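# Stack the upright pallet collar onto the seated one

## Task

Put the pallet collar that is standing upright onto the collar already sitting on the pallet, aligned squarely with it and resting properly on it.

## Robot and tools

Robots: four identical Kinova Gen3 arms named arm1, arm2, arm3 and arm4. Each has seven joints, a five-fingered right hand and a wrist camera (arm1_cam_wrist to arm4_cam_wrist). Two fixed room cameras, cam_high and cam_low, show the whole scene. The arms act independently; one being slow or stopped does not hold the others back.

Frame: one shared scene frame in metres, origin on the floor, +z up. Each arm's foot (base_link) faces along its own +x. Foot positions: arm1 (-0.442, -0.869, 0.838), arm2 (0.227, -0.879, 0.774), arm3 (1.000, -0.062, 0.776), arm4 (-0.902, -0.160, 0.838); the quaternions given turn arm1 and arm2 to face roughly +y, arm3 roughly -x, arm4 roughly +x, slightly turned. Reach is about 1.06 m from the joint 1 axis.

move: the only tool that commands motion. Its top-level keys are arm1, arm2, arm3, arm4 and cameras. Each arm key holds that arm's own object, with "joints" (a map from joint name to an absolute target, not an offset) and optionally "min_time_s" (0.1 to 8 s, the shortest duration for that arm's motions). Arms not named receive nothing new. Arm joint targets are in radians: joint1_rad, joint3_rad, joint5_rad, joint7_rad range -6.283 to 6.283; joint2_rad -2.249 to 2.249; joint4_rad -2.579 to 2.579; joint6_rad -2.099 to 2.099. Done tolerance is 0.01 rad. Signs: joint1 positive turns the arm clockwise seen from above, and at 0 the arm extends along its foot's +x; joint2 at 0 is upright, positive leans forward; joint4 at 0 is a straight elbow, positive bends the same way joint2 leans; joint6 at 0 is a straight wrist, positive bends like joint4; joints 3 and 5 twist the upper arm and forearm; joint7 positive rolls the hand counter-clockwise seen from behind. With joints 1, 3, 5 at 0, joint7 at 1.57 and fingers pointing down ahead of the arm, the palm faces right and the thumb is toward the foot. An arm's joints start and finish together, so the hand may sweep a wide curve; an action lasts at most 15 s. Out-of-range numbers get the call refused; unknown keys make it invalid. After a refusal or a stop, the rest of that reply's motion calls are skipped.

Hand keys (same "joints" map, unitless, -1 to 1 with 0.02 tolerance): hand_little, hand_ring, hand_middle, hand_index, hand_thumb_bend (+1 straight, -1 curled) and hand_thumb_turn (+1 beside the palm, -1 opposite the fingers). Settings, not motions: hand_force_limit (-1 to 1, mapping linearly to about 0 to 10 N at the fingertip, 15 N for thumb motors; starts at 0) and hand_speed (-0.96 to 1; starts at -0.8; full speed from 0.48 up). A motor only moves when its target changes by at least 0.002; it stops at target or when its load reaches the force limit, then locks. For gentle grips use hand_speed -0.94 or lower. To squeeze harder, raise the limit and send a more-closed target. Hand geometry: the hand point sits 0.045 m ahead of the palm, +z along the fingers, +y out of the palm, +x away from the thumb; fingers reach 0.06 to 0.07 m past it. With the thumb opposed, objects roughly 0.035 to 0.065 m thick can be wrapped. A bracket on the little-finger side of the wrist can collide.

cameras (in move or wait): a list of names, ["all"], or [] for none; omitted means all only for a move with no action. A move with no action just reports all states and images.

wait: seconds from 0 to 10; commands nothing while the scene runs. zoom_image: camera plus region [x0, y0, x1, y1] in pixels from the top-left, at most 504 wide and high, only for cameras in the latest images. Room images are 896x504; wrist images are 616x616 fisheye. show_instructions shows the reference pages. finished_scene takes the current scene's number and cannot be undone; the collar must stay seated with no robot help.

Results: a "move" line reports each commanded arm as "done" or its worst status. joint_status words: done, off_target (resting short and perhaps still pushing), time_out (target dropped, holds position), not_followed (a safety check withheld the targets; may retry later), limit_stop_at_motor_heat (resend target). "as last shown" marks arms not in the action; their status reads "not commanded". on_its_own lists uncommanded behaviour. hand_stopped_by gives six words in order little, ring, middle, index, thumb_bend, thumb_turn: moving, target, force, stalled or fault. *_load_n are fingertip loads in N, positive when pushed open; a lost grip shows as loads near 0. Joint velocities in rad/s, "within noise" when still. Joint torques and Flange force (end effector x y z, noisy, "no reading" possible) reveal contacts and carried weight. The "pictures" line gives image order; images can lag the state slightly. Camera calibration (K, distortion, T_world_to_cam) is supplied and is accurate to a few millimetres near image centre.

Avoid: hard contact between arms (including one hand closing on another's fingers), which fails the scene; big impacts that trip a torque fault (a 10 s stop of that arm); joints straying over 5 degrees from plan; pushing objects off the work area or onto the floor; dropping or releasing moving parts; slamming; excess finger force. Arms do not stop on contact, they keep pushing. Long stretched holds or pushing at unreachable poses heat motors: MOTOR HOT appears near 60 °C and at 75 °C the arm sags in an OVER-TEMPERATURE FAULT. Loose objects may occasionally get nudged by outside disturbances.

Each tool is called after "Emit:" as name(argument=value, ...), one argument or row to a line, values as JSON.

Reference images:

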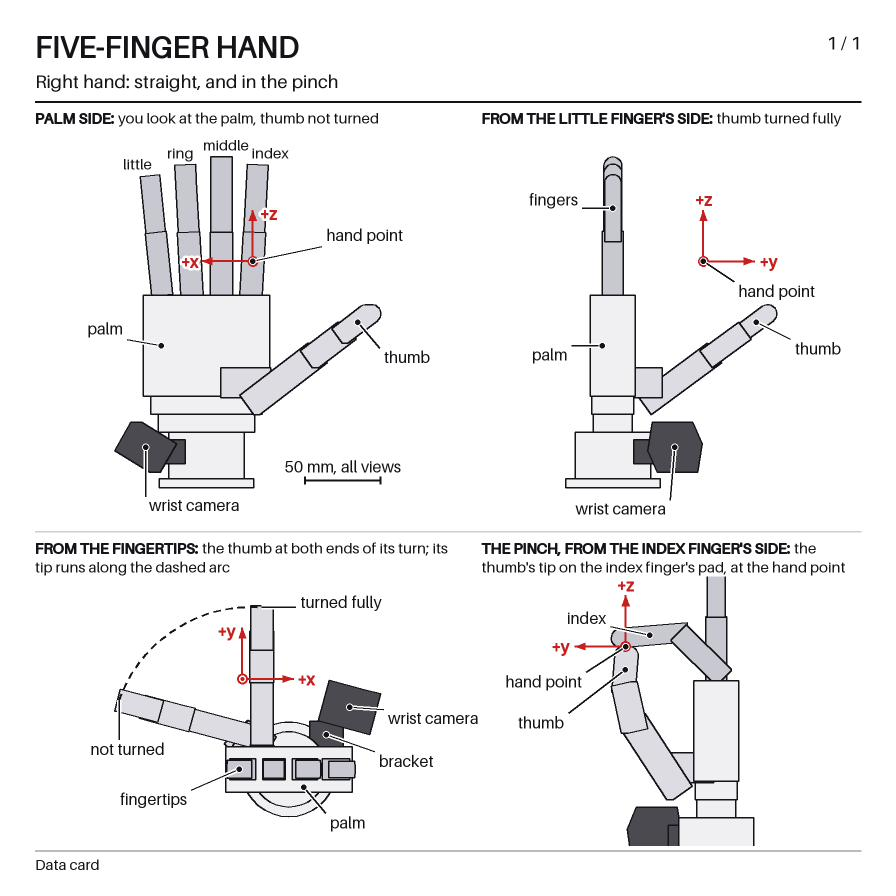

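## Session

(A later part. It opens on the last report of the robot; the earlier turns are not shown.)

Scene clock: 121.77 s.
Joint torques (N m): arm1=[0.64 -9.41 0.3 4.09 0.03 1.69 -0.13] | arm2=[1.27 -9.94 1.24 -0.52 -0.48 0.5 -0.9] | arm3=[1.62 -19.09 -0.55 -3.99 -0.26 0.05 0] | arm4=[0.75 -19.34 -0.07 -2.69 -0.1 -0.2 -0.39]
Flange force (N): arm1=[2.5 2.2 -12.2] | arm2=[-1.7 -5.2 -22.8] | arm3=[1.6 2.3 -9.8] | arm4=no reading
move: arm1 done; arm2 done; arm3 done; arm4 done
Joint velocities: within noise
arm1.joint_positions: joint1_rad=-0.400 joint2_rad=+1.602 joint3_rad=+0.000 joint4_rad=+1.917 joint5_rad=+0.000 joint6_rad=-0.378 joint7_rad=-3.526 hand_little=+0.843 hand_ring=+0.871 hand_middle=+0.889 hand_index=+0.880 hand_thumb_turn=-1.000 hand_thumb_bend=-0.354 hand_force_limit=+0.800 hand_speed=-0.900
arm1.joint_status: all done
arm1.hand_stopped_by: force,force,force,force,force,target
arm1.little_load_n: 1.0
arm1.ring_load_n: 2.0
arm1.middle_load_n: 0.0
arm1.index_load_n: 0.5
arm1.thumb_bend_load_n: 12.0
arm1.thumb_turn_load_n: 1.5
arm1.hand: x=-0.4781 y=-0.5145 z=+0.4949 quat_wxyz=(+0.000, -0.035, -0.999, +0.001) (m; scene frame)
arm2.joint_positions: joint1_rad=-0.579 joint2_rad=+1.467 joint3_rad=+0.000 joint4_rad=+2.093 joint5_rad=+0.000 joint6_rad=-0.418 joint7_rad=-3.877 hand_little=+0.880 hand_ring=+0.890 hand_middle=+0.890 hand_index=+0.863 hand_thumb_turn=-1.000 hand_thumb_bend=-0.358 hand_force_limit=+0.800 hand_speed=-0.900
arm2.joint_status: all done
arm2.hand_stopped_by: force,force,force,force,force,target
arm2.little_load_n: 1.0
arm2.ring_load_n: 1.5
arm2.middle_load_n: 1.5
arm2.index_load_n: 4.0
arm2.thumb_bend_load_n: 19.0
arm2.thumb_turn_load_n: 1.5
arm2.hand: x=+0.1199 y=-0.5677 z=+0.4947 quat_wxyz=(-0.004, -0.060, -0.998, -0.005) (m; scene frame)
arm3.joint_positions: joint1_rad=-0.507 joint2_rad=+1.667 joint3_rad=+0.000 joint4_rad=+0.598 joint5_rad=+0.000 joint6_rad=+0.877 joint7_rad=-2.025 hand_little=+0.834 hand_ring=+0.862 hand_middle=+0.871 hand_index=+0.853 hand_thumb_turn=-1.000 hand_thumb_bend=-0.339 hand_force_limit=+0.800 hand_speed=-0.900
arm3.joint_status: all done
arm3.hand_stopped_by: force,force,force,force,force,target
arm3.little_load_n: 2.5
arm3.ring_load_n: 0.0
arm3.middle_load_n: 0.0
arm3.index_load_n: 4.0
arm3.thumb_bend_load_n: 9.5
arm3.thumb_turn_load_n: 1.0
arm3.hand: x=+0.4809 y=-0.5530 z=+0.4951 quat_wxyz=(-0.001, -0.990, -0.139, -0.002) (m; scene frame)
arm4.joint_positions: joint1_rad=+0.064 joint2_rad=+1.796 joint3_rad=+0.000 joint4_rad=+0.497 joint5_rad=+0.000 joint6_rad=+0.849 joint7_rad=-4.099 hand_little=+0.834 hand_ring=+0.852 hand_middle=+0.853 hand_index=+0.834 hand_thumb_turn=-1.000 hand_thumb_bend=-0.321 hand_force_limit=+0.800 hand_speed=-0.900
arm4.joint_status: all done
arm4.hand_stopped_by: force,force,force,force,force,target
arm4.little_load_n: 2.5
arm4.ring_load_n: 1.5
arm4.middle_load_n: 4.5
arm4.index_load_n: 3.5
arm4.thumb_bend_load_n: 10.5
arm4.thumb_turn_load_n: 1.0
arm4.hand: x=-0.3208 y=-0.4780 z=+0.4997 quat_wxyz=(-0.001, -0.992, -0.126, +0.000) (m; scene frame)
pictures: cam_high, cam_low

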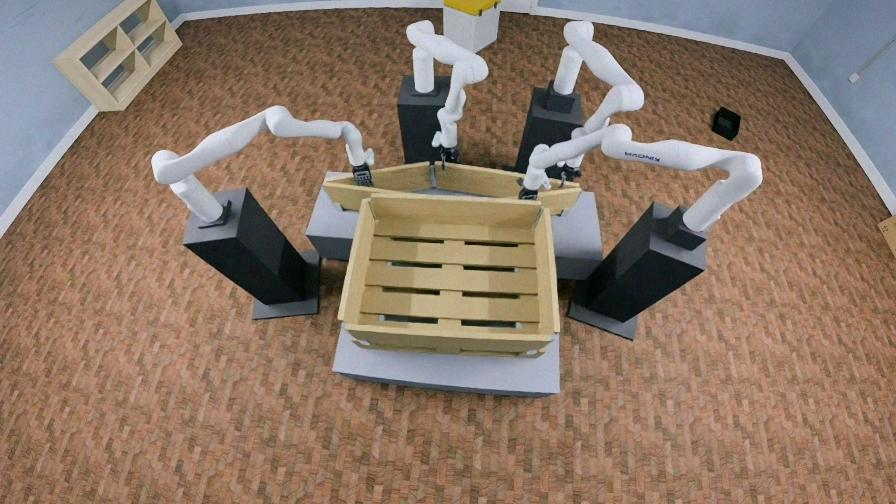

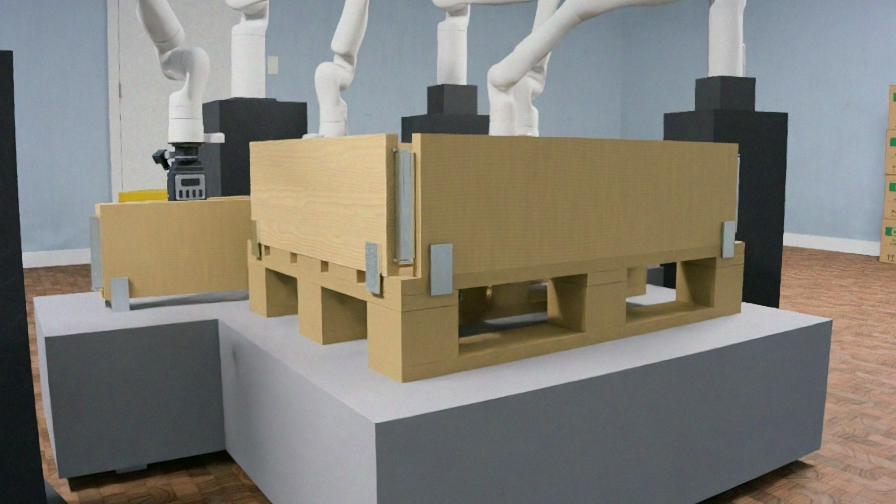

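Emit:
move(
  arm1={"joints":{"hand_thumb_bend":-0.1,"hand_little":1,"hand_ring":1,"hand_middle":1,"hand_index":1,"hand_speed":-0.5}},
  arm2={"joints":{"hand_thumb_bend":-0.1,"hand_little":1,"hand_ring":1,"hand_middle":1,"hand_index":1,"hand_speed":-0.5}},
  arm3={"joints":{"hand_thumb_bend":-0.1,"hand_little":1,"hand_ring":1,"hand_middle":1,"hand_index":1,"hand_speed":-0.5}},
  arm4={"joints":{"hand_thumb_bend":-0.1,"hand_little":1,"hand_ring":1,"hand_middle":1,"hand_index":1,"hand_speed":-0.5}},
)

Emit:
move(
  arm1={"joints":{"joint2_rad":1.6785,"joint4_rad":1.8332,"joint6_rad":-0.3701},"min_time_s":2},
  arm2={"joints":{"joint2_rad":1.5475,"joint4_rad":2.0201,"joint6_rad":-0.426,"joint7_rad":-3.845},"min_time_s":2},
  arm3={"joints":{"joint2_rad":1.7637,"joint4_rad":0.4718,"joint6_rad":0.9061},"min_time_s":2},
  arm4={"joints":{"joint2_rad":1.9103,"joint4_rad":0.3156,"joint6_rad":0.9157},"min_time_s":2},
  cameras=["arm1_cam_wrist","arm2_cam_wrist","arm3_cam_wrist","arm4_cam_wrist"],
)

Scene clock: 124.40 s.
Joint torques (N m): arm1=[0.86 -14.99 1.44 2.84 -0.08 0.32 -0.02] | arm2=[0.22 -16.5 1.65 1.58 0.21 0.15 -0.01] | arm3=[1.82 -25.24 -0.05 -6.14 0.16 0.15 0.24] | arm4=[0.82 -26.12 0.14 -5.22 0.05 -0.03 -0.18]
Flange force (N): arm1=[2.4 -1.7 -2.0] | arm2=[-2.5 -5.4 -2.0] | arm3=[1.6 3.0 -0.2] | arm4=no reading
move: arm1 done; arm2 done; arm3 done; arm4 done
Joint velocities: within noise
arm1.joint_positions: joint1_rad=-0.400 joint2_rad=+1.602 joint3_rad=+0.000 joint4_rad=+1.917 joint5_rad=+0.000 joint6_rad=-0.378 joint7_rad=-3.526 hand_little=+1.000 hand_ring=+1.000 hand_middle=+1.000 hand_index=+1.000 hand_thumb_turn=-1.000 hand_thumb_bend=-0.100 hand_force_limit=+0.800 hand_speed=-0.500
arm1.joint_status: all done
arm1.hand_stopped_by: target,target,target,target,target,target
arm1.little_load_n: 0.0
arm1.ring_load_n: 0.0
arm1.middle_load_n: 0.0
arm1.index_load_n: 0.0
arm1.thumb_bend_load_n: 0.0
arm1.thumb_turn_load_n: -0.5
arm1.hand: x=-0.4781 y=-0.5145 z=+0.4949 quat_wxyz=(+0.000, -0.035, -0.999, +0.001) (m; scene frame)
arm2.joint_positions: joint1_rad=-0.579 joint2_rad=+1.467 joint3_rad=+0.000 joint4_rad=+2.093 joint5_rad=+0.000 joint6_rad=-0.418 joint7_rad=-3.877 hand_little=+1.000 hand_ring=+1.000 hand_middle=+1.000 hand_index=+1.000 hand_thumb_turn=-1.000 hand_thumb_bend=-0.100 hand_force_limit=+0.800 hand_speed=-0.500
arm2.joint_status: all done
arm2.hand_stopped_by: target,target,target,target,target,target
arm2.little_load_n: 0.0
arm2.ring_load_n: 0.0
arm2.middle_load_n: 0.0
arm2.index_load_n: 0.5
arm2.thumb_bend_load_n: 0.5
arm2.thumb_turn_load_n: 0.0
arm2.hand: x=+0.1199 y=-0.5677 z=+0.4947 quat_wxyz=(-0.004, -0.060, -0.998, -0.005) (m; scene frame)
arm3.joint_positions: joint1_rad=-0.507 joint2_rad=+1.667 joint3_rad=+0.000 joint4_rad=+0.598 joint5_rad=+0.000 joint6_rad=+0.877 joint7_rad=-2.025 hand_little=+1.000 hand_ring=+1.000 hand_middle=+1.000 hand_index=+1.000 hand_thumb_turn=-1.000 hand_thumb_bend=-0.100 hand_force_limit=+0.800 hand_speed=-0.500
arm3.joint_status: all done
arm3.hand_stopped_by: target,target,target,target,target,target
arm3.little_load_n: 0.0
arm3.ring_load_n: 0.0
arm3.middle_load_n: 0.0
arm3.index_load_n: 0.0
arm3.thumb_bend_load_n: 0.0
arm3.thumb_turn_load_n: -0.5
arm3.hand: x=+0.4810 y=-0.5531 z=+0.4951 quat_wxyz=(-0.001, -0.990, -0.139, -0.002) (m; scene frame)
arm4.joint_positions: joint1_rad=+0.064 joint2_rad=+1.796 joint3_rad=+0.000 joint4_rad=+0.497 joint5_rad=+0.000 joint6_rad=+0.849 joint7_rad=-4.099 hand_little=+1.000 hand_ring=+1.000 hand_middle=+1.000 hand_index=+1.000 hand_thumb_turn=-1.000 hand_thumb_bend=-0.100 hand_force_limit=+0.800 hand_speed=-0.500
arm4.joint_status: all done
arm4.hand_stopped_by: target,target,target,target,target,target
arm4.little_load_n: 0.0
arm4.ring_load_n: 0.0
arm4.middle_load_n: 0.0
arm4.index_load_n: 0.0
arm4.thumb_bend_load_n: 0.0
arm4.thumb_turn_load_n: -0.5
arm4.hand: x=-0.3208 y=-0.4780 z=+0.4997 quat_wxyz=(-0.001, -0.992, -0.126, +0.000) (m; scene frame)
pictures: none

Scene clock: 126.70 s.
Joint torques (N m): arm1=[0.84 -14.93 1.44 2.8 -0.11 0.33 -0.01] | arm2=[0.28 -16.56 1.57 1.66 0.24 0.16 -0.01] | arm3=[1.94 -24.05 0.13 -6 0.15 0.13 0.23] | arm4=[0.83 -25.89 0.13 -5.56 0.06 -0.03 -0.19]
Flange force (N): arm1=[2.3 -1.6 -2.1] | arm2=[-2.1 -5.4 -2.4] | arm3=no reading | arm4=no reading
move: arm1 done; arm2 done; arm3 done; arm4 done
Joint velocities: within noise
arm1.joint_positions: joint1_rad=-0.400 joint2_rad=+1.679 joint3_rad=+0.000 joint4_rad=+1.833 joint5_rad=+0.000 joint6_rad=-0.370 joint7_rad=-3.526 hand_little=+1.000 hand_ring=+1.000 hand_middle=+1.000 hand_index=+1.000 hand_thumb_turn=-1.000 hand_thumb_bend=-0.100 hand_force_limit=+0.800 hand_speed=-0.500
arm1.joint_status: all done
arm1.hand_stopped_by: target,target,target,target,target,target
arm1.little_load_n: 0.0
arm1.ring_load_n: 0.0
arm1.middle_load_n: 0.0
arm1.index_load_n: 0.0
arm1.thumb_bend_load_n: 0.0
arm1.thumb_turn_load_n: 0.0
arm1.hand: x=-0.4781 y=-0.5145 z=+0.4620 quat_wxyz=(+0.000, -0.035, -0.999, +0.001) (m; scene frame)
arm2.joint_positions: joint1_rad=-0.579 joint2_rad=+1.548 joint3_rad=+0.000 joint4_rad=+2.020 joint5_rad=+0.000 joint6_rad=-0.426 joint7_rad=-3.845 hand_little=+1.000 hand_ring=+1.000 hand_middle=+1.000 hand_index=+1.000 hand_thumb_turn=-1.000 hand_thumb_bend=-0.100 hand_force_limit=+0.800 hand_speed=-0.500
arm2.joint_status: all done
arm2.hand_stopped_by: target,target,target,target,target,target
arm2.little_load_n: 0.0
arm2.ring_load_n: 0.0
arm2.middle_load_n: 0.0
arm2.index_load_n: 0.0
arm2.thumb_bend_load_n: 0.0
arm2.thumb_turn_load_n: 0.0
arm2.hand: x=+0.1185 y=-0.5663 z=+0.4620 quat_wxyz=(-0.004, -0.044, -0.999, -0.005) (m; scene frame)
arm3.joint_positions: joint1_rad=-0.507 joint2_rad=+1.764 joint3_rad=+0.000 joint4_rad=+0.472 joint5_rad=+0.000 joint6_rad=+0.906 joint7_rad=-2.025 hand_little=+1.000 hand_ring=+1.000 hand_middle=+1.000 hand_index=+1.000 hand_thumb_turn=-1.000 hand_thumb_bend=-0.100 hand_force_limit=+0.800 hand_speed=-0.500
arm3.joint_status: all done
arm3.hand_stopped_by: target,target,target,target,target,target
arm3.little_load_n: 0.0
arm3.ring_load_n: 0.0
arm3.middle_load_n: 0.0
arm3.index_load_n: 0.0
arm3.thumb_bend_load_n: 0.0
arm3.thumb_turn_load_n: 0.0
arm3.hand: x=+0.4812 y=-0.5531 z=+0.4620 quat_wxyz=(-0.001, -0.990, -0.139, -0.002) (m; scene frame)
arm4.joint_positions: joint1_rad=+0.064 joint2_rad=+1.910 joint3_rad=+0.000 joint4_rad=+0.316 joint5_rad=+0.000 joint6_rad=+0.916 joint7_rad=-4.099 hand_little=+1.000 hand_ring=+1.000 hand_middle=+1.000 hand_index=+1.000 hand_thumb_turn=-1.000 hand_thumb_bend=-0.100 hand_force_limit=+0.800 hand_speed=-0.500
arm4.joint_status: all done
arm4.hand_stopped_by: target,target,target,target,target,target
arm4.little_load_n: -0.5
arm4.ring_load_n: 0.0
arm4.middle_load_n: 0.0
arm4.index_load_n: 0.0
arm4.thumb_bend_load_n: 0.0
arm4.thumb_turn_load_n: -0.5
arm4.hand: x=-0.3207 y=-0.4781 z=+0.4699 quat_wxyz=(-0.001, -0.992, -0.126, +0.000) (m; scene frame)
pictures: arm1_cam_wrist, arm2_cam_wrist, arm3_cam_wrist, arm4_cam_wrist
camera_calibration:
arm1_cam_wrist: T_world_to_cam=[[-0.146658, 0.98912, 0.011555, 0.434159], [0.861253, 0.121935, 0.493331, 0.247705], [0.486555, 0.0823026, -0.869765, 0.793195], [0, 0, 0, 1]] pos_world=[-0.535597, -0.524922, 0.562675]
arm2_cam_wrist: T_world_to_cam=[[-0.138169, 0.990198, -0.0204428, 0.598205], [0.857501, 0.129931, 0.497806, -0.24843], [0.495582, 0.0512518, -0.867048, 0.48188], [0, 0, 0, 1]] pos_world=[0.0568715, -0.58476, 0.553712]
arm3_cam_wrist: T_world_to_cam=[[0.527892, -0.848264, -0.0421676, -0.700192], [-0.707773, -0.466819, 0.530224, -0.165905], [-0.469455, -0.250056, -0.846808, 0.592512], [0, 0, 0, 1]] pos_world=[0.53036, -0.523234, 0.560186]
arm4_cam_wrist: T_world_to_cam=[[0.525458, -0.850546, 0.0215881, -0.243452], [-0.7365, -0.442005, 0.512054, -0.691001], [-0.425983, -0.284962, -0.858682, 0.244936], [0, 0, 0, 1]] pos_world=[-0.27666, -0.442695, 0.569407]

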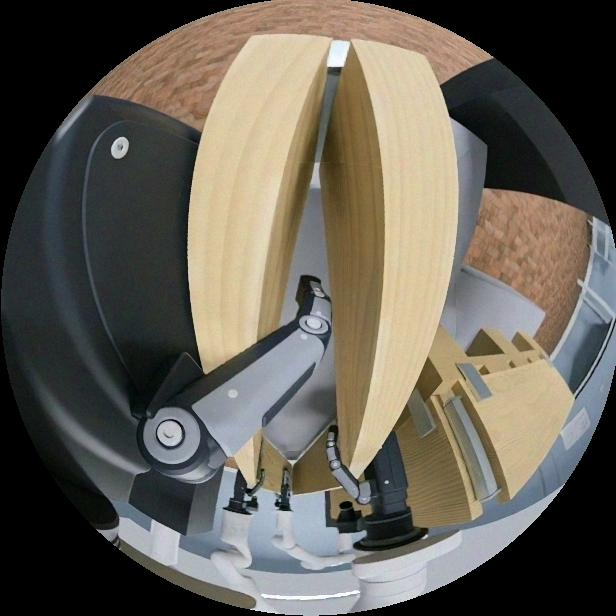

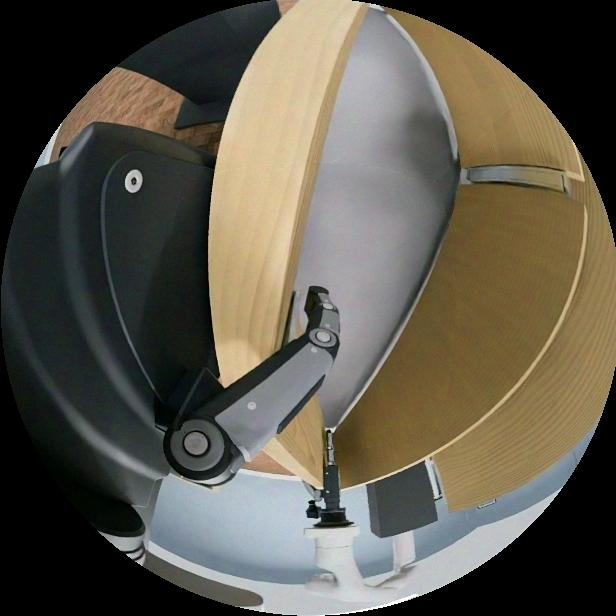

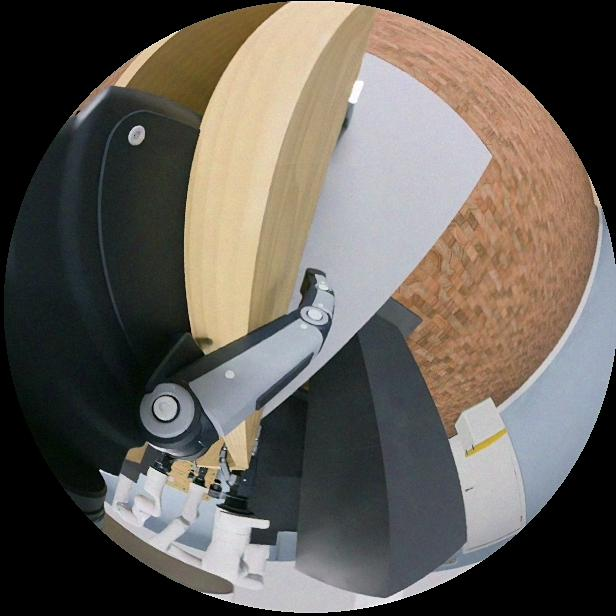

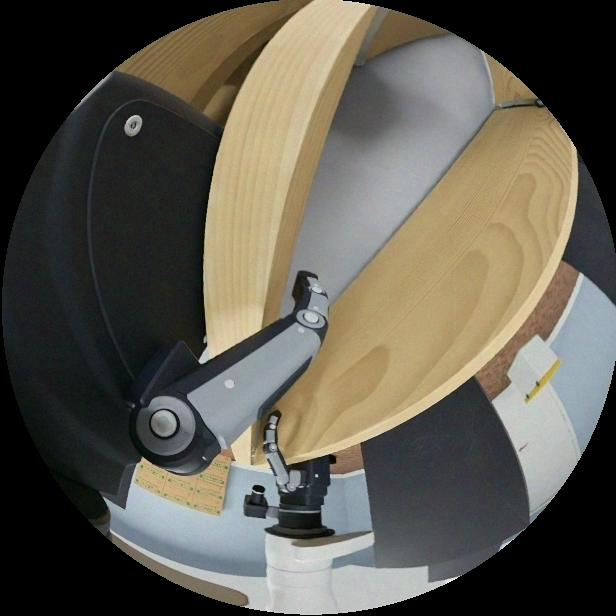

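Emit:
move(
  arm1={"joints":{"hand_thumb_bend":-0.9,"hand_speed":-0.82,"hand_force_limit":1.0}},
  arm2={"joints":{"hand_thumb_bend":-0.9,"hand_speed":-0.82,"hand_force_limit":1.0}},
  arm3={"joints":{"hand_thumb_bend":-0.9,"hand_speed":-0.82,"hand_force_limit":1.0}},
  arm4={"joints":{"hand_thumb_bend":-0.9,"hand_speed":-0.82,"hand_force_limit":1.0}},
)

Emit:
move(
  arm1={"joints":{"hand_little":0.2,"hand_ring":0.2,"hand_middle":0.2,"hand_index":0.2,"hand_speed":-0.9,"hand_force_limit":0.0}},
  arm2={"joints":{"hand_little":0.2,"hand_ring":0.2,"hand_middle":0.2,"hand_index":0.2,"hand_speed":-0.9,"hand_force_limit":0.0}},
  arm3={"joints":{"hand_little":0.2,"hand_ring":0.2,"hand_middle":0.2,"hand_index":0.2,"hand_speed":-0.9,"hand_force_limit":0.0}},
  arm4={"joints":{"hand_little":0.2,"hand_ring":0.2,"hand_middle":0.2,"hand_index":0.2,"hand_speed":-0.9,"hand_force_limit":0.0}},
)

Scene clock: 130.93 s.
Joint torques (N m): arm1=[0.31 -10.81 0.55 4.58 0.35 1.71 0.27] | arm2=[-1.32 -9.79 -3.35 4.52 0.73 2.42 -0.72] | arm3=[5.33 -23.51 1.02 -4.3 -0.13 1.71 -1.35] | arm4=[-1.78 -25.97 -2.08 -4.49 -1.51 1.27 -0.67]
Flange force (N): arm1=[2.6 2.0 -7.3] | arm2=[-4.2 4.8 -11.8] | arm3=no reading | arm4=no reading
move: arm1 off_target; arm2 off_target; arm3 off_target; arm4 off_target
Joint velocities: within noise
arm1.joint_positions: joint1_rad=-0.400 joint2_rad=+1.679 joint3_rad=+0.000 joint4_rad=+1.833 joint5_rad=+0.000 joint6_rad=-0.370 joint7_rad=-3.526 hand_little=+1.000 hand_ring=+1.000 hand_middle=+1.000 hand_index=+1.000 hand_thumb_turn=-1.000 hand_thumb_bend=-0.362 hand_force_limit=+1.000 hand_speed=-0.820
arm1.joint_status: hand_thumb_bend off_target (ended at -0.362, target -0.900); the others done
arm1.hand_stopped_by: target,target,target,target,force,target
arm1.little_load_n: 0.0
arm1.ring_load_n: 0.0
arm1.middle_load_n: 0.0
arm1.index_load_n: 0.0
arm1.thumb_bend_load_n: 15.5
arm1.thumb_turn_load_n: 2.5
arm1.hand: x=-0.4781 y=-0.5145 z=+0.4620 quat_wxyz=(+0.000, -0.035, -0.999, +0.001) (m; scene frame)
arm2.joint_positions: joint1_rad=-0.579 joint2_rad=+1.548 joint3_rad=+0.000 joint4_rad=+2.020 joint5_rad=+0.000 joint6_rad=-0.426 joint7_rad=-3.845 hand_little=+1.000 hand_ring=+1.000 hand_middle=+1.000 hand_index=+1.000 hand_thumb_turn=-1.000 hand_thumb_bend=-0.377 hand_force_limit=+1.000 hand_speed=-0.820
arm2.joint_status: hand_thumb_bend off_target (ended at -0.377, target -0.900); the others done
arm2.hand_stopped_by: target,target,target,target,force,target
arm2.little_load_n: 0.0
arm2.ring_load_n: 0.0
arm2.middle_load_n: 0.0
arm2.index_load_n: 0.0
arm2.thumb_bend_load_n: 15.0
arm2.thumb_turn_load_n: 2.5
arm2.hand: x=+0.1185 y=-0.5663 z=+0.4620 quat_wxyz=(-0.004, -0.044, -0.999, -0.005) (m; scene frame)
arm3.joint_positions: joint1_rad=-0.507 joint2_rad=+1.764 joint3_rad=+0.000 joint4_rad=+0.472 joint5_rad=+0.000 joint6_rad=+0.906 joint7_rad=-2.025 hand_little=+1.000 hand_ring=+1.000 hand_middle=+1.000 hand_index=+1.000 hand_thumb_turn=-1.000 hand_thumb_bend=-0.312 hand_force_limit=+1.000 hand_speed=-0.820
arm3.joint_status: hand_thumb_bend off_target (ended at -0.312, target -0.900); the others done
arm3.hand_stopped_by: target,target,target,target,force,target
arm3.little_load_n: 0.0
arm3.ring_load_n: 0.0
arm3.middle_load_n: 0.0
arm3.index_load_n: 0.0
arm3.thumb_bend_load_n: 15.0
arm3.thumb_turn_load_n: 5.5
arm3.hand: x=+0.4812 y=-0.5531 z=+0.4620 quat_wxyz=(-0.001, -0.990, -0.139, -0.002) (m; scene frame)
arm4.joint_positions: joint1_rad=+0.064 joint2_rad=+1.910 joint3_rad=+0.000 joint4_rad=+0.316 joint5_rad=+0.000 joint6_rad=+0.916 joint7_rad=-4.099 hand_little=+1.000 hand_ring=+1.000 hand_middle=+1.000 hand_index=+1.000 hand_thumb_turn=-1.000 hand_thumb_bend=-0.328 hand_force_limit=+1.000 hand_speed=-0.820
arm4.joint_status: hand_thumb_bend off_target (ended at -0.328, target -0.900); the others done
arm4.hand_stopped_by: target,target,target,target,force,target
arm4.little_load_n: 0.0
arm4.ring_load_n: 0.0
arm4.middle_load_n: 0.0
arm4.index_load_n: 0.0
arm4.thumb_bend_load_n: 15.0
arm4.thumb_turn_load_n: 1.0
arm4.hand: x=-0.3208 y=-0.4781 z=+0.4699 quat_wxyz=(-0.001, -0.992, -0.126, +0.000) (m; scene frame)
pictures: none

Scene clock: 133.97 s.
Joint torques (N m): arm1=[1.33 -12.93 1.5 2.1 -0.56 -0.2 -0.44] | arm2=[-0.4 -12.57 -0.35 2.89 0.17 0.86 -0.48] | arm3=[5.58 -23.89 -0.63 -4.8 -1.56 0.98 -1.52] | arm4=[0 -27.23 -0.47 -6.21 -0.46 -0.11 -0.62]
Flange force (N): arm1=[3.1 0.1 -8.3] | arm2=[-2.1 1.0 -9.0] | arm3=no reading | arm4=no reading
move: arm1 off_target; arm2 off_target; arm3 off_target; arm4 off_target
Joint velocities: within noise
arm1.joint_positions: joint1_rad=-0.400 joint2_rad=+1.679 joint3_rad=+0.000 joint4_rad=+1.833 joint5_rad=+0.000 joint6_rad=-0.370 joint7_rad=-3.526 hand_little=+0.826 hand_ring=+0.863 hand_middle=+0.881 hand_index=+0.872 hand_thumb_turn=-1.000 hand_thumb_bend=-0.362 hand_force_limit=+0.000 hand_speed=-0.900
arm1.joint_status: hand_little off_target (ended at +0.826, target +0.200); hand_ring off_target (ended at +0.863, target +0.200); hand_middle off_target (ended at +0.881, target +0.200); hand_index off_target (ended at +0.872, target +0.200); the others done
arm1.hand_stopped_by: force,force,force,force,force,target
arm1.little_load_n: 8.0
arm1.ring_load_n: 5.5
arm1.middle_load_n: 3.0
arm1.index_load_n: 4.0
arm1.thumb_bend_load_n: 16.5
arm1.thumb_turn_load_n: 2.5
arm1.hand: x=-0.4781 y=-0.5145 z=+0.4620 quat_wxyz=(+0.000, -0.035, -0.999, +0.001) (m; scene frame)
arm2.joint_positions: joint1_rad=-0.579 joint2_rad=+1.548 joint3_rad=+0.000 joint4_rad=+2.020 joint5_rad=+0.000 joint6_rad=-0.426 joint7_rad=-3.845 hand_little=+0.863 hand_ring=+0.891 hand_middle=+0.900 hand_index=+0.882 hand_thumb_turn=-1.000 hand_thumb_bend=-0.376 hand_force_limit=+0.000 hand_speed=-0.900
arm2.joint_status: hand_little off_target (ended at +0.863, target +0.200); hand_ring off_target (ended at +0.891, target +0.200); hand_middle off_target (ended at +0.900, target +0.200); hand_index off_target (ended at +0.882, target +0.200); the others done
arm2.hand_stopped_by: force,force,force,force,force,target
arm2.little_load_n: 7.5
arm2.ring_load_n: 3.5
arm2.middle_load_n: 3.5
arm2.index_load_n: 6.5
arm2.thumb_bend_load_n: 16.5
arm2.thumb_turn_load_n: 2.5
arm2.hand: x=+0.1185 y=-0.5663 z=+0.4620 quat_wxyz=(-0.004, -0.044, -0.999, -0.005) (m; scene frame)
arm3.joint_positions: joint1_rad=-0.507 joint2_rad=+1.764 joint3_rad=+0.000 joint4_rad=+0.472 joint5_rad=+0.000 joint6_rad=+0.906 joint7_rad=-2.025 hand_little=+0.816 hand_ring=+0.844 hand_middle=+0.854 hand_index=+0.844 hand_thumb_turn=-1.000 hand_thumb_bend=-0.312 hand_force_limit=+0.000 hand_speed=-0.900
arm3.joint_status: hand_little off_target (ended at +0.816, target +0.200); hand_ring off_target (ended at +0.844, target +0.200); hand_middle off_target (ended at +0.854, target +0.200); hand_index off_target (ended at +0.844, target +0.200); the others done
arm3.hand_stopped_by: force,force,force,force,force,target
arm3.little_load_n: 6.5
arm3.ring_load_n: 5.5
arm3.middle_load_n: 7.5
arm3.index_load_n: 5.5
arm3.thumb_bend_load_n: 15.5
arm3.thumb_turn_load_n: 5.5
arm3.hand: x=+0.4812 y=-0.5531 z=+0.4620 quat_wxyz=(-0.001, -0.990, -0.139, -0.002) (m; scene frame)
arm4.joint_positions: joint1_rad=+0.064 joint2_rad=+1.910 joint3_rad=+0.000 joint4_rad=+0.316 joint5_rad=+0.000 joint6_rad=+0.916 joint7_rad=-4.099 hand_little=+0.825 hand_ring=+0.844 hand_middle=+0.853 hand_index=+0.826 hand_thumb_turn=-1.000 hand_thumb_bend=-0.328 hand_force_limit=+0.000 hand_speed=-0.900
arm4.joint_status: hand_little off_target (ended at +0.825, target +0.200); hand_ring off_target (ended at +0.844, target +0.200); hand_middle off_target (ended at +0.853, target +0.200); hand_index off_target (ended at +0.826, target +0.200); the others done
arm4.hand_stopped_by: force,force,force,force,force,target
arm4.little_load_n: 6.0
arm4.ring_load_n: 4.5
arm4.middle_load_n: 1.5
arm4.index_load_n: 6.5
arm4.thumb_bend_load_n: 17.5
arm4.thumb_turn_load_n: 2.0
arm4.hand: x=-0.3207 y=-0.4781 z=+0.4699 quat_wxyz=(-0.001, -0.992, -0.126, +0.000) (m; scene frame)
pictures: none

Emit:
move(
  arm1={"joints":{"hand_force_limit":0.7,"hand_speed":-0.9,"hand_thumb_bend":-0.92,"hand_index":0.15,"hand_middle":0.15,"hand_ring":0.15,"hand_little":0.15}},
  arm2={"joints":{"hand_force_limit":0.7,"hand_speed":-0.9,"hand_thumb_bend":-0.92,"hand_index":0.15,"hand_middle":0.15,"hand_ring":0.15,"hand_little":0.15}},
  arm3={"joints":{"hand_force_limit":0.7,"hand_speed":-0.9,"hand_thumb_bend":-0.92,"hand_index":0.15,"hand_middle":0.15,"hand_ring":0.15,"hand_little":0.15}},
  arm4={"joints":{"hand_force_limit":0.7,"hand_speed":-0.9,"hand_thumb_bend":-0.92,"hand_index":0.15,"hand_middle":0.15,"hand_ring":0.15,"hand_little":0.15}},
  cameras=["cam_high"],
)

Scene clock: 138.10 s.
Joint torques (N m): arm1=[1.76 -14.85 2.68 0.59 -0.99 -1.65 -0.57] | arm2=[0.36 -14.37 1.39 1.89 -0.48 -0.17 -0.63] | arm3=[6.39 -23.83 -0.93 -4.62 -1.84 1.02 -1.32] | arm4=[1.4 -27.9 0.89 -7.28 0.53 -1.16 -0.56]
Flange force (N): arm1=[3.9 -0.8 -7.4] | arm2=[-1.1 -0.9 -7.1] | arm3=no reading | arm4=no reading
move: arm1 off_target; arm2 off_target; arm3 off_target; arm4 off_target
Joint velocities: within noise
arm1.joint_positions: joint1_rad=-0.400 joint2_rad=+1.679 joint3_rad=+0.000 joint4_rad=+1.833 joint5_rad=+0.000 joint6_rad=-0.370 joint7_rad=-3.526 hand_little=+0.820 hand_ring=+0.848 hand_middle=+0.866 hand_index=+0.857 hand_thumb_turn=-1.000 hand_thumb_bend=-0.361 hand_force_limit=+0.700 hand_speed=-0.900
arm1.joint_status: hand_little off_target (ended at +0.820, target +0.150); hand_ring off_target (ended at +0.848, target +0.150); hand_middle off_target (ended at +0.866, target +0.150); hand_index off_target (ended at +0.857, target +0.150); hand_thumb_bend off_target (ended at -0.361, target -0.920); the others done
arm1.hand_stopped_by: force,force,force,force,force,target
arm1.little_load_n: 7.5
arm1.ring_load_n: 11.0
arm1.middle_load_n: 10.0
arm1.index_load_n: 9.5
arm1.thumb_bend_load_n: 19.5
arm1.thumb_turn_load_n: 3.0
arm1.hand: x=-0.4781 y=-0.5145 z=+0.4620 quat_wxyz=(+0.000, -0.035, -0.999, +0.001) (m; scene frame)
arm2.joint_positions: joint1_rad=-0.579 joint2_rad=+1.548 joint3_rad=+0.000 joint4_rad=+2.020 joint5_rad=+0.000 joint6_rad=-0.426 joint7_rad=-3.845 hand_little=+0.856 hand_ring=+0.876 hand_middle=+0.886 hand_index=+0.876 hand_thumb_turn=-1.000 hand_thumb_bend=-0.376 hand_force_limit=+0.700 hand_speed=-0.900
arm2.joint_status: hand_little off_target (ended at +0.856, target +0.150); hand_ring off_target (ended at +0.876, target +0.150); hand_middle off_target (ended at +0.886, target +0.150); hand_index off_target (ended at +0.876, target +0.150); hand_thumb_bend off_target (ended at -0.376, target -0.920); the others done
arm2.hand_stopped_by: force,force,force,force,force,target
arm2.little_load_n: 7.5
arm2.ring_load_n: 9.5
arm2.middle_load_n: 10.5
arm2.index_load_n: 7.5
arm2.thumb_bend_load_n: 18.5
arm2.thumb_turn_load_n: 3.0
arm2.hand: x=+0.1185 y=-0.5663 z=+0.4620 quat_wxyz=(-0.004, -0.044, -0.999, -0.005) (m; scene frame)
arm3.joint_positions: joint1_rad=-0.507 joint2_rad=+1.764 joint3_rad=+0.000 joint4_rad=+0.472 joint5_rad=+0.000 joint6_rad=+0.906 joint7_rad=-2.025 hand_little=+0.809 hand_ring=+0.837 hand_middle=+0.848 hand_index=+0.837 hand_thumb_turn=-1.000 hand_thumb_bend=-0.312 hand_force_limit=+0.700 hand_speed=-0.900
arm3.joint_status: hand_little off_target (ended at +0.809, target +0.150); hand_ring off_target (ended at +0.837, target +0.150); hand_middle off_target (ended at +0.848, target +0.150); hand_index off_target (ended at +0.837, target +0.150); hand_thumb_bend off_target (ended at -0.312, target -0.920); the others done
arm3.hand_stopped_by: force,force,force,force,force,target
arm3.little_load_n: 9.5
arm3.ring_load_n: 8.5
arm3.middle_load_n: 11.0
arm3.index_load_n: 9.0
arm3.thumb_bend_load_n: 15.5
arm3.thumb_turn_load_n: 6.0
arm3.hand: x=+0.4812 y=-0.5531 z=+0.4620 quat_wxyz=(-0.001, -0.990, -0.139, -0.002) (m; scene frame)
arm4.joint_positions: joint1_rad=+0.064 joint2_rad=+1.910 joint3_rad=+0.000 joint4_rad=+0.316 joint5_rad=+0.000 joint6_rad=+0.916 joint7_rad=-4.099 hand_little=+0.809 hand_ring=+0.828 hand_middle=+0.829 hand_index=+0.810 hand_thumb_turn=-1.000 hand_thumb_bend=-0.327 hand_force_limit=+0.700 hand_speed=-0.900
arm4.joint_status: hand_little off_target (ended at +0.809, target +0.150); hand_ring off_target (ended at +0.828, target +0.150); hand_middle off_target (ended at +0.829, target +0.150); hand_index off_target (ended at +0.810, target +0.150); hand_thumb_bend off_target (ended at -0.327, target -0.920); the others done
arm4.hand_stopped_by: force,force,force,force,force,target
arm4.little_load_n: 8.0
arm4.ring_load_n: 7.5
arm4.middle_load_n: 13.0
arm4.index_load_n: 9.0
arm4.thumb_bend_load_n: 21.5
arm4.thumb_turn_load_n: 2.5
arm4.hand: x=-0.3207 y=-0.4781 z=+0.4699 quat_wxyz=(-0.001, -0.992, -0.126, +0.000) (m; scene frame)
pictures: cam_high

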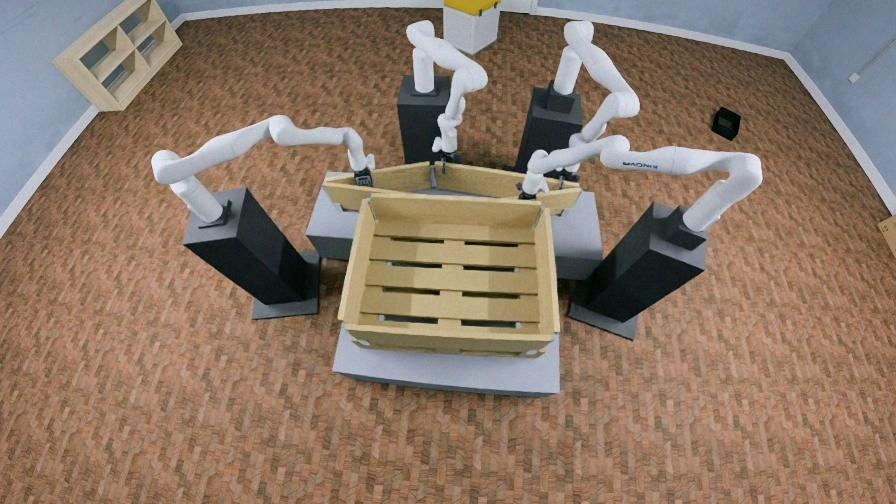

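Emit:
move(
  arm1={"joints":{"joint2_rad":1.6021,"joint4_rad":1.9174,"joint6_rad":-0.3779},"min_time_s":3},
  arm2={"joints":{"joint2_rad":1.4674,"joint4_rad":2.0925,"joint6_rad":-0.4183},"min_time_s":3},
  arm3={"joints":{"joint2_rad":1.6669,"joint4_rad":0.5982,"joint6_rad":0.8765},"min_time_s":3},
  arm4={"joints":{"joint2_rad":1.7873,"joint4_rad":0.5086,"joint6_rad":0.8457},"min_time_s":3},
  cameras=["cam_low","arm3_cam_wrist","arm4_cam_wrist"],
)

Scene clock: 142.47 s.
Joint torques (N m): arm1=[1.44 -14.92 4.12 2.63 -1.19 -0.43 -0.24] | arm2=[0.92 -23.66 3.73 3.81 -0.71 -0.7 -0.34] | arm3=[1.97 -33.24 -0.86 -9.17 -0.69 0.06 -0.04] | arm4=[1.69 -40.12 2.3 -9.78 1.13 0.41 -0.7]
Flange force (N): arm1=[4.1 -0.1 -2.6] | arm2=[-1.0 -5.6 20.4] | arm3=[1.8 2.7 11.7] | arm4=no reading
move: arm1 done; arm2 done; arm3 done; arm4 done
Joint velocities: within noise
arm1.joint_positions: joint1_rad=-0.400 joint2_rad=+1.602 joint3_rad=+0.000 joint4_rad=+1.917 joint5_rad=+0.000 joint6_rad=-0.378 joint7_rad=-3.526 hand_little=+0.820 hand_ring=+0.848 hand_middle=+0.866 hand_index=+0.857 hand_thumb_turn=-1.000 hand_thumb_bend=-0.361 hand_force_limit=+0.700 hand_speed=-0.900
arm1.joint_status: all done
arm1.hand_stopped_by: force,force,force,force,force,target
arm1.little_load_n: 4.5
arm1.ring_load_n: 7.5
arm1.middle_load_n: 7.0
arm1.index_load_n: 7.0
arm1.thumb_bend_load_n: 20.0
arm1.thumb_turn_load_n: 6.5
arm1.hand: x=-0.4781 y=-0.5145 z=+0.4949 quat_wxyz=(+0.000, -0.035, -0.999, +0.001) (m; scene frame)
arm2.joint_positions: joint1_rad=-0.579 joint2_rad=+1.467 joint3_rad=+0.000 joint4_rad=+2.093 joint5_rad=+0.000 joint6_rad=-0.418 joint7_rad=-3.845 hand_little=+0.856 hand_ring=+0.876 hand_middle=+0.886 hand_index=+0.876 hand_thumb_turn=-1.000 hand_thumb_bend=-0.376 hand_force_limit=+0.700 hand_speed=-0.900
arm2.joint_status: all done
arm2.hand_stopped_by: force,force,force,force,force,target
arm2.little_load_n: 4.5
arm2.ring_load_n: 6.5
arm2.middle_load_n: 7.5
arm2.index_load_n: 5.5
arm2.thumb_bend_load_n: 18.5
arm2.thumb_turn_load_n: 2.0
arm2.hand: x=+0.1181 y=-0.5666 z=+0.4947 quat_wxyz=(-0.004, -0.044, -0.999, -0.005) (m; scene frame)
arm3.joint_positions: joint1_rad=-0.507 joint2_rad=+1.667 joint3_rad=+0.000 joint4_rad=+0.598 joint5_rad=+0.000 joint6_rad=+0.877 joint7_rad=-2.025 hand_little=+0.809 hand_ring=+0.837 hand_middle=+0.848 hand_index=+0.837 hand_thumb_turn=-1.000 hand_thumb_bend=-0.312 hand_force_limit=+0.700 hand_speed=-0.900
arm3.joint_status: all done
arm3.hand_stopped_by: force,force,force,force,force,target
arm3.little_load_n: 4.0
arm3.ring_load_n: 4.0
arm3.middle_load_n: 5.5
arm3.index_load_n: 3.0
arm3.thumb_bend_load_n: 15.0
arm3.thumb_turn_load_n: 1.5
arm3.hand: x=+0.4810 y=-0.5530 z=+0.4951 quat_wxyz=(-0.001, -0.990, -0.139, -0.002) (m; scene frame)
arm4.joint_positions: joint1_rad=+0.064 joint2_rad=+1.787 joint3_rad=+0.000 joint4_rad=+0.509 joint5_rad=+0.000 joint6_rad=+0.846 joint7_rad=-4.099 hand_little=+0.809 hand_ring=+0.828 hand_middle=+0.829 hand_index=+0.810 hand_thumb_turn=-1.000 hand_thumb_bend=-0.325 hand_force_limit=+0.700 hand_speed=-0.900
arm4.joint_status: all done
arm4.hand_stopped_by: force,force,force,force,force,target
arm4.little_load_n: 6.0
arm4.ring_load_n: 7.0
arm4.middle_load_n: 13.5
arm4.index_load_n: 9.5
arm4.thumb_bend_load_n: 27.5
arm4.thumb_turn_load_n: 1.0
arm4.hand: x=-0.3206 y=-0.4781 z=+0.5026 quat_wxyz=(-0.001, -0.992, -0.126, +0.000) (m; scene frame)
pictures: arm3_cam_wrist, arm4_cam_wrist, cam_low
camera_calibration:
arm3_cam_wrist: T_world_to_cam=[[0.527831, -0.848304, -0.0421236, -0.698705], [-0.707817, -0.466747, 0.530228, -0.183538], [-0.469456, -0.250055, -0.846808, 0.620448], [0, 0, 0, 1]] pos_world=[0.53016, -0.523234, 0.593286]
arm4_cam_wrist: T_world_to_cam=[[0.525459, -0.850545, 0.0215892, -0.244213], [-0.736478, -0.441991, 0.512097, -0.707736], [-0.42602, -0.284986, -0.858656, 0.273107], [0, 0, 0, 1]] pos_world=[-0.27656, -0.442695, 0.602207]

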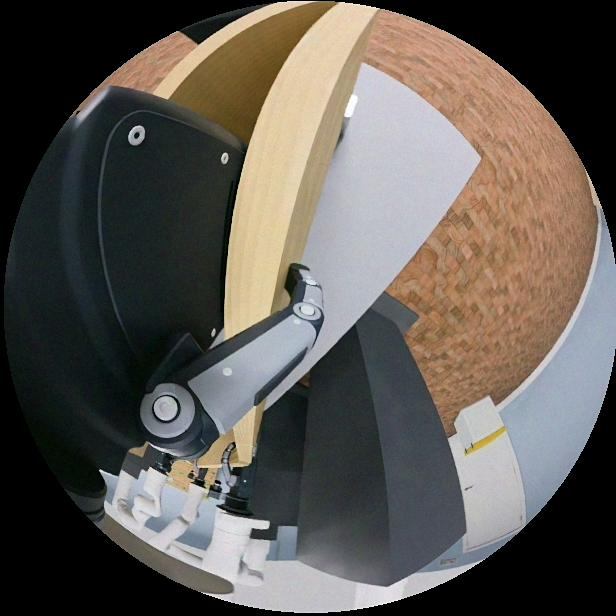

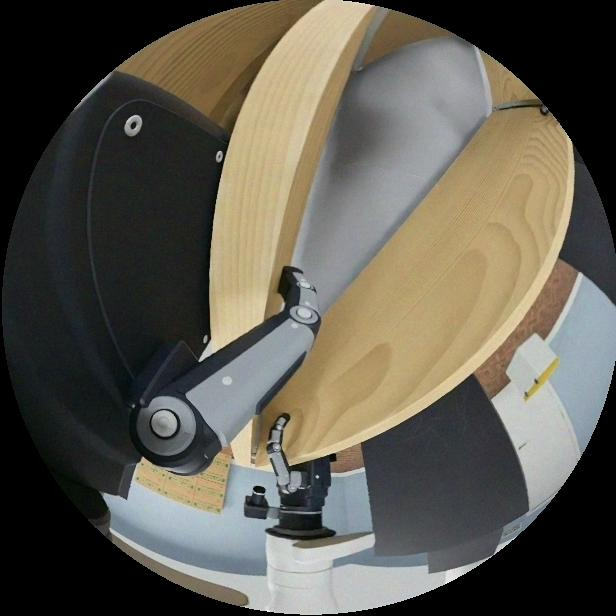

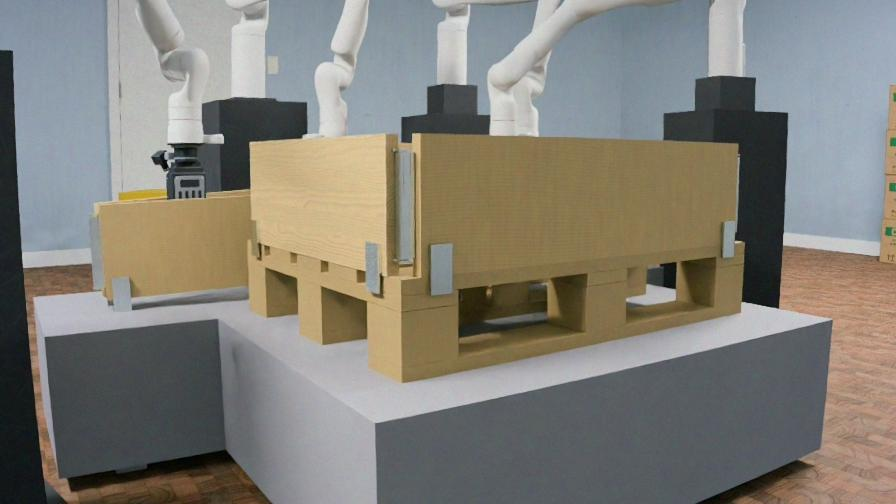

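Emit:
zoom_image(
  camera="cam_low",
  region=[30, 120, 270, 330],
)

Scaled by 2.100 from the camera's 896x504 image, which has a finer 1280x720 frame.

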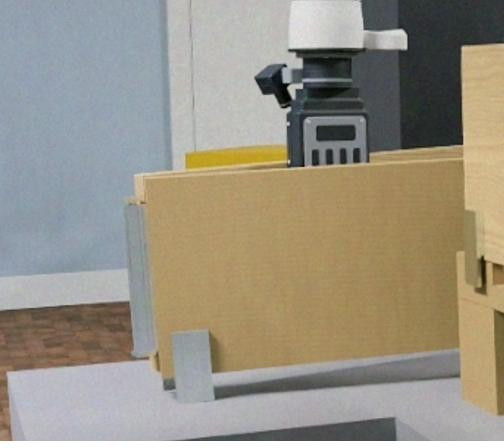

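Emit:
move(
  arm1={"joints":{"joint2_rad":1.6785,"joint4_rad":1.8332,"joint6_rad":-0.3701},"min_time_s":2.5},
  arm2={"joints":{"joint2_rad":1.5475,"joint4_rad":2.0201,"joint6_rad":-0.426},"min_time_s":2.5},
  arm3={"joints":{"joint2_rad":1.7637,"joint4_rad":0.4718,"joint6_rad":0.9061},"min_time_s":2.5},
  arm4={"joints":{"joint2_rad":1.9103,"joint4_rad":0.3156,"joint6_rad":0.9157},"min_time_s":2.5},
  cameras=["cam_low","arm1_cam_wrist","arm2_cam_wrist"],
)

Emit:
zoom_image(
  camera="cam_low",
  region=[30, 120, 270, 330],
)

Scene clock: 160.30 s.
Joint torques (N m): arm1=[2.2 -6.12 2.87 -3.26 -0.93 -1.33 -0.47] | arm2=[0.5 -5.97 0.87 -2.32 -0.16 -0.02 -0.52] | arm3=[2.3 -3.4 -2.06 -0.62 -1.39 -2.83 -0.38] | arm4=[1.79 -13.79 0.78 -2.76 0.67 -2.57 -0.32]
Flange force (N): arm1=[4.7 -3.8 -37.8] | arm2=[-1.3 -2.9 -37.1] | arm3=no reading | arm4=no reading
move: arm1 done; arm2 done; arm3 done; arm4 done
Joint velocities: within noise
arm1.joint_positions: joint1_rad=-0.400 joint2_rad=+1.678 joint3_rad=+0.000 joint4_rad=+1.833 joint5_rad=+0.000 joint6_rad=-0.370 joint7_rad=-3.526 hand_little=+0.820 hand_ring=+0.848 hand_middle=+0.866 hand_index=+0.857 hand_thumb_turn=-1.000 hand_thumb_bend=-0.361 hand_force_limit=+0.700 hand_speed=-0.900
arm1.joint_status: all done
arm1.hand_stopped_by: force,force,force,force,force,target
arm1.little_load_n: 4.5
arm1.ring_load_n: 7.5
arm1.middle_load_n: 6.5
arm1.index_load_n: 7.0
arm1.thumb_bend_load_n: 20.0
arm1.thumb_turn_load_n: 2.5
arm1.hand: x=-0.4781 y=-0.5145 z=+0.4620 quat_wxyz=(+0.000, -0.035, -0.999, +0.001) (m; scene frame)
arm2.joint_positions: joint1_rad=-0.579 joint2_rad=+1.548 joint3_rad=+0.000 joint4_rad=+2.020 joint5_rad=+0.000 joint6_rad=-0.426 joint7_rad=-3.845 hand_little=+0.856 hand_ring=+0.876 hand_middle=+0.886 hand_index=+0.876 hand_thumb_turn=-1.000 hand_thumb_bend=-0.376 hand_force_limit=+0.700 hand_speed=-0.900
arm2.joint_status: all done
arm2.hand_stopped_by: force,force,force,force,force,target
arm2.little_load_n: 4.0
arm2.ring_load_n: 6.5
arm2.middle_load_n: 7.0
arm2.index_load_n: 5.0
arm2.thumb_bend_load_n: 18.5
arm2.thumb_turn_load_n: 2.5
arm2.hand: x=+0.1185 y=-0.5663 z=+0.4620 quat_wxyz=(-0.004, -0.044, -0.999, -0.005) (m; scene frame)
arm3.joint_positions: joint1_rad=-0.507 joint2_rad=+1.764 joint3_rad=+0.000 joint4_rad=+0.472 joint5_rad=+0.000 joint6_rad=+0.906 joint7_rad=-2.025 hand_little=+0.809 hand_ring=+0.837 hand_middle=+0.848 hand_index=+0.837 hand_thumb_turn=-1.000 hand_thumb_bend=-0.312 hand_force_limit=+0.700 hand_speed=-0.900
arm3.joint_status: all done
arm3.hand_stopped_by: force,force,force,force,force,target
arm3.little_load_n: 6.0
arm3.ring_load_n: 6.0
arm3.middle_load_n: 9.5
arm3.index_load_n: 8.0
arm3.thumb_bend_load_n: 8.5
arm3.thumb_turn_load_n: 1.0
arm3.hand: x=+0.4811 y=-0.5531 z=+0.4621 quat_wxyz=(-0.001, -0.990, -0.139, -0.002) (m; scene frame)
arm4.joint_positions: joint1_rad=+0.064 joint2_rad=+1.910 joint3_rad=+0.000 joint4_rad=+0.316 joint5_rad=+0.000 joint6_rad=+0.916 joint7_rad=-4.099 hand_little=+0.809 hand_ring=+0.828 hand_middle=+0.829 hand_index=+0.810 hand_thumb_turn=-1.000 hand_thumb_bend=-0.325 hand_force_limit=+0.700 hand_speed=-0.900
arm4.joint_status: all done
arm4.hand_stopped_by: force,force,force,force,force,target
arm4.little_load_n: 4.5
arm4.ring_load_n: 6.0
arm4.middle_load_n: 12.5
arm4.index_load_n: 10.0
arm4.thumb_bend_load_n: 23.5
arm4.thumb_turn_load_n: 3.0
arm4.hand: x=-0.3207 y=-0.4781 z=+0.4699 quat_wxyz=(-0.001, -0.992, -0.126, +0.000) (m; scene frame)
pictures: arm1_cam_wrist, arm2_cam_wrist, cam_low
camera_calibration:
arm1_cam_wrist: T_world_to_cam=[[-0.146664, 0.989119, 0.0115679, 0.434049], [0.861294, 0.121942, 0.493257, 0.247761], [0.486479, 0.0823066, -0.869807, 0.793172], [0, 0, 0, 1]] pos_world=[-0.535597, -0.524822, 0.562675]
arm2_cam_wrist: T_world_to_cam=[[-0.138169, 0.990198, -0.0204428, 0.598205], [0.857501, 0.129931, 0.497806, -0.24843], [0.495582, 0.0512518, -0.867048, 0.48188], [0, 0, 0, 1]] pos_world=[0.0568715, -0.58476, 0.553712]

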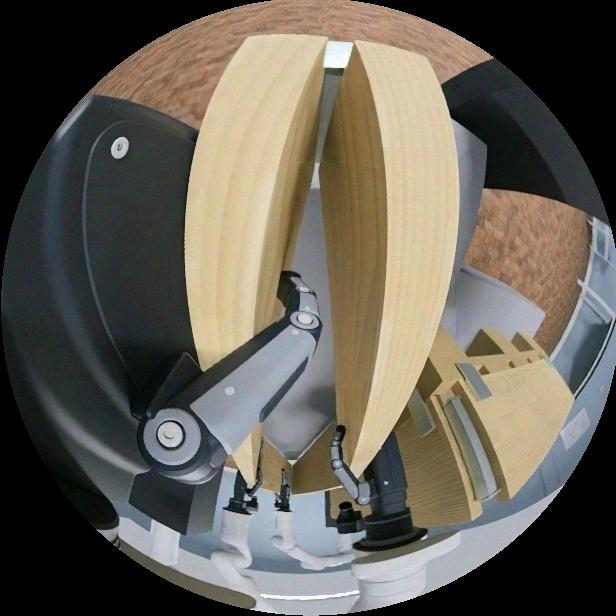

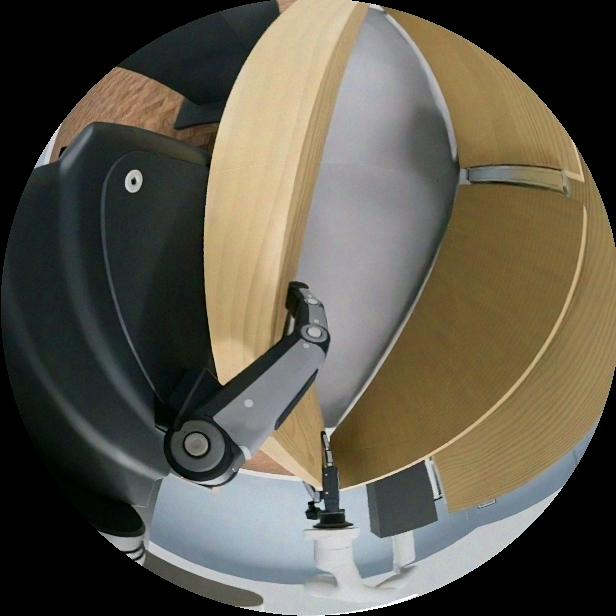

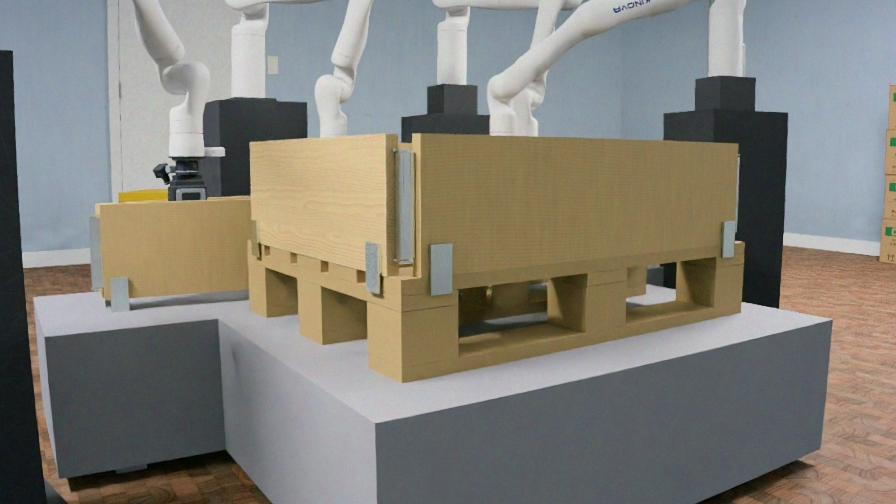

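Scaled by 2.100 from the camera's 896x504 image, which has a finer 1280x720 frame.

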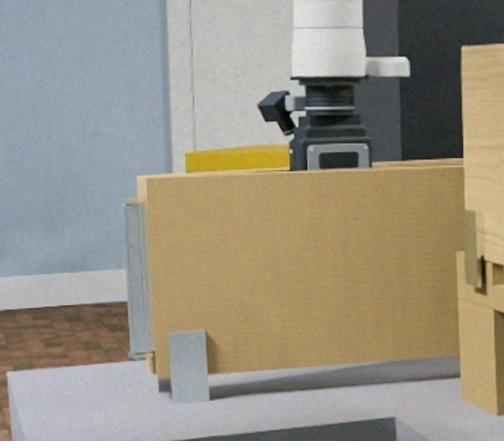

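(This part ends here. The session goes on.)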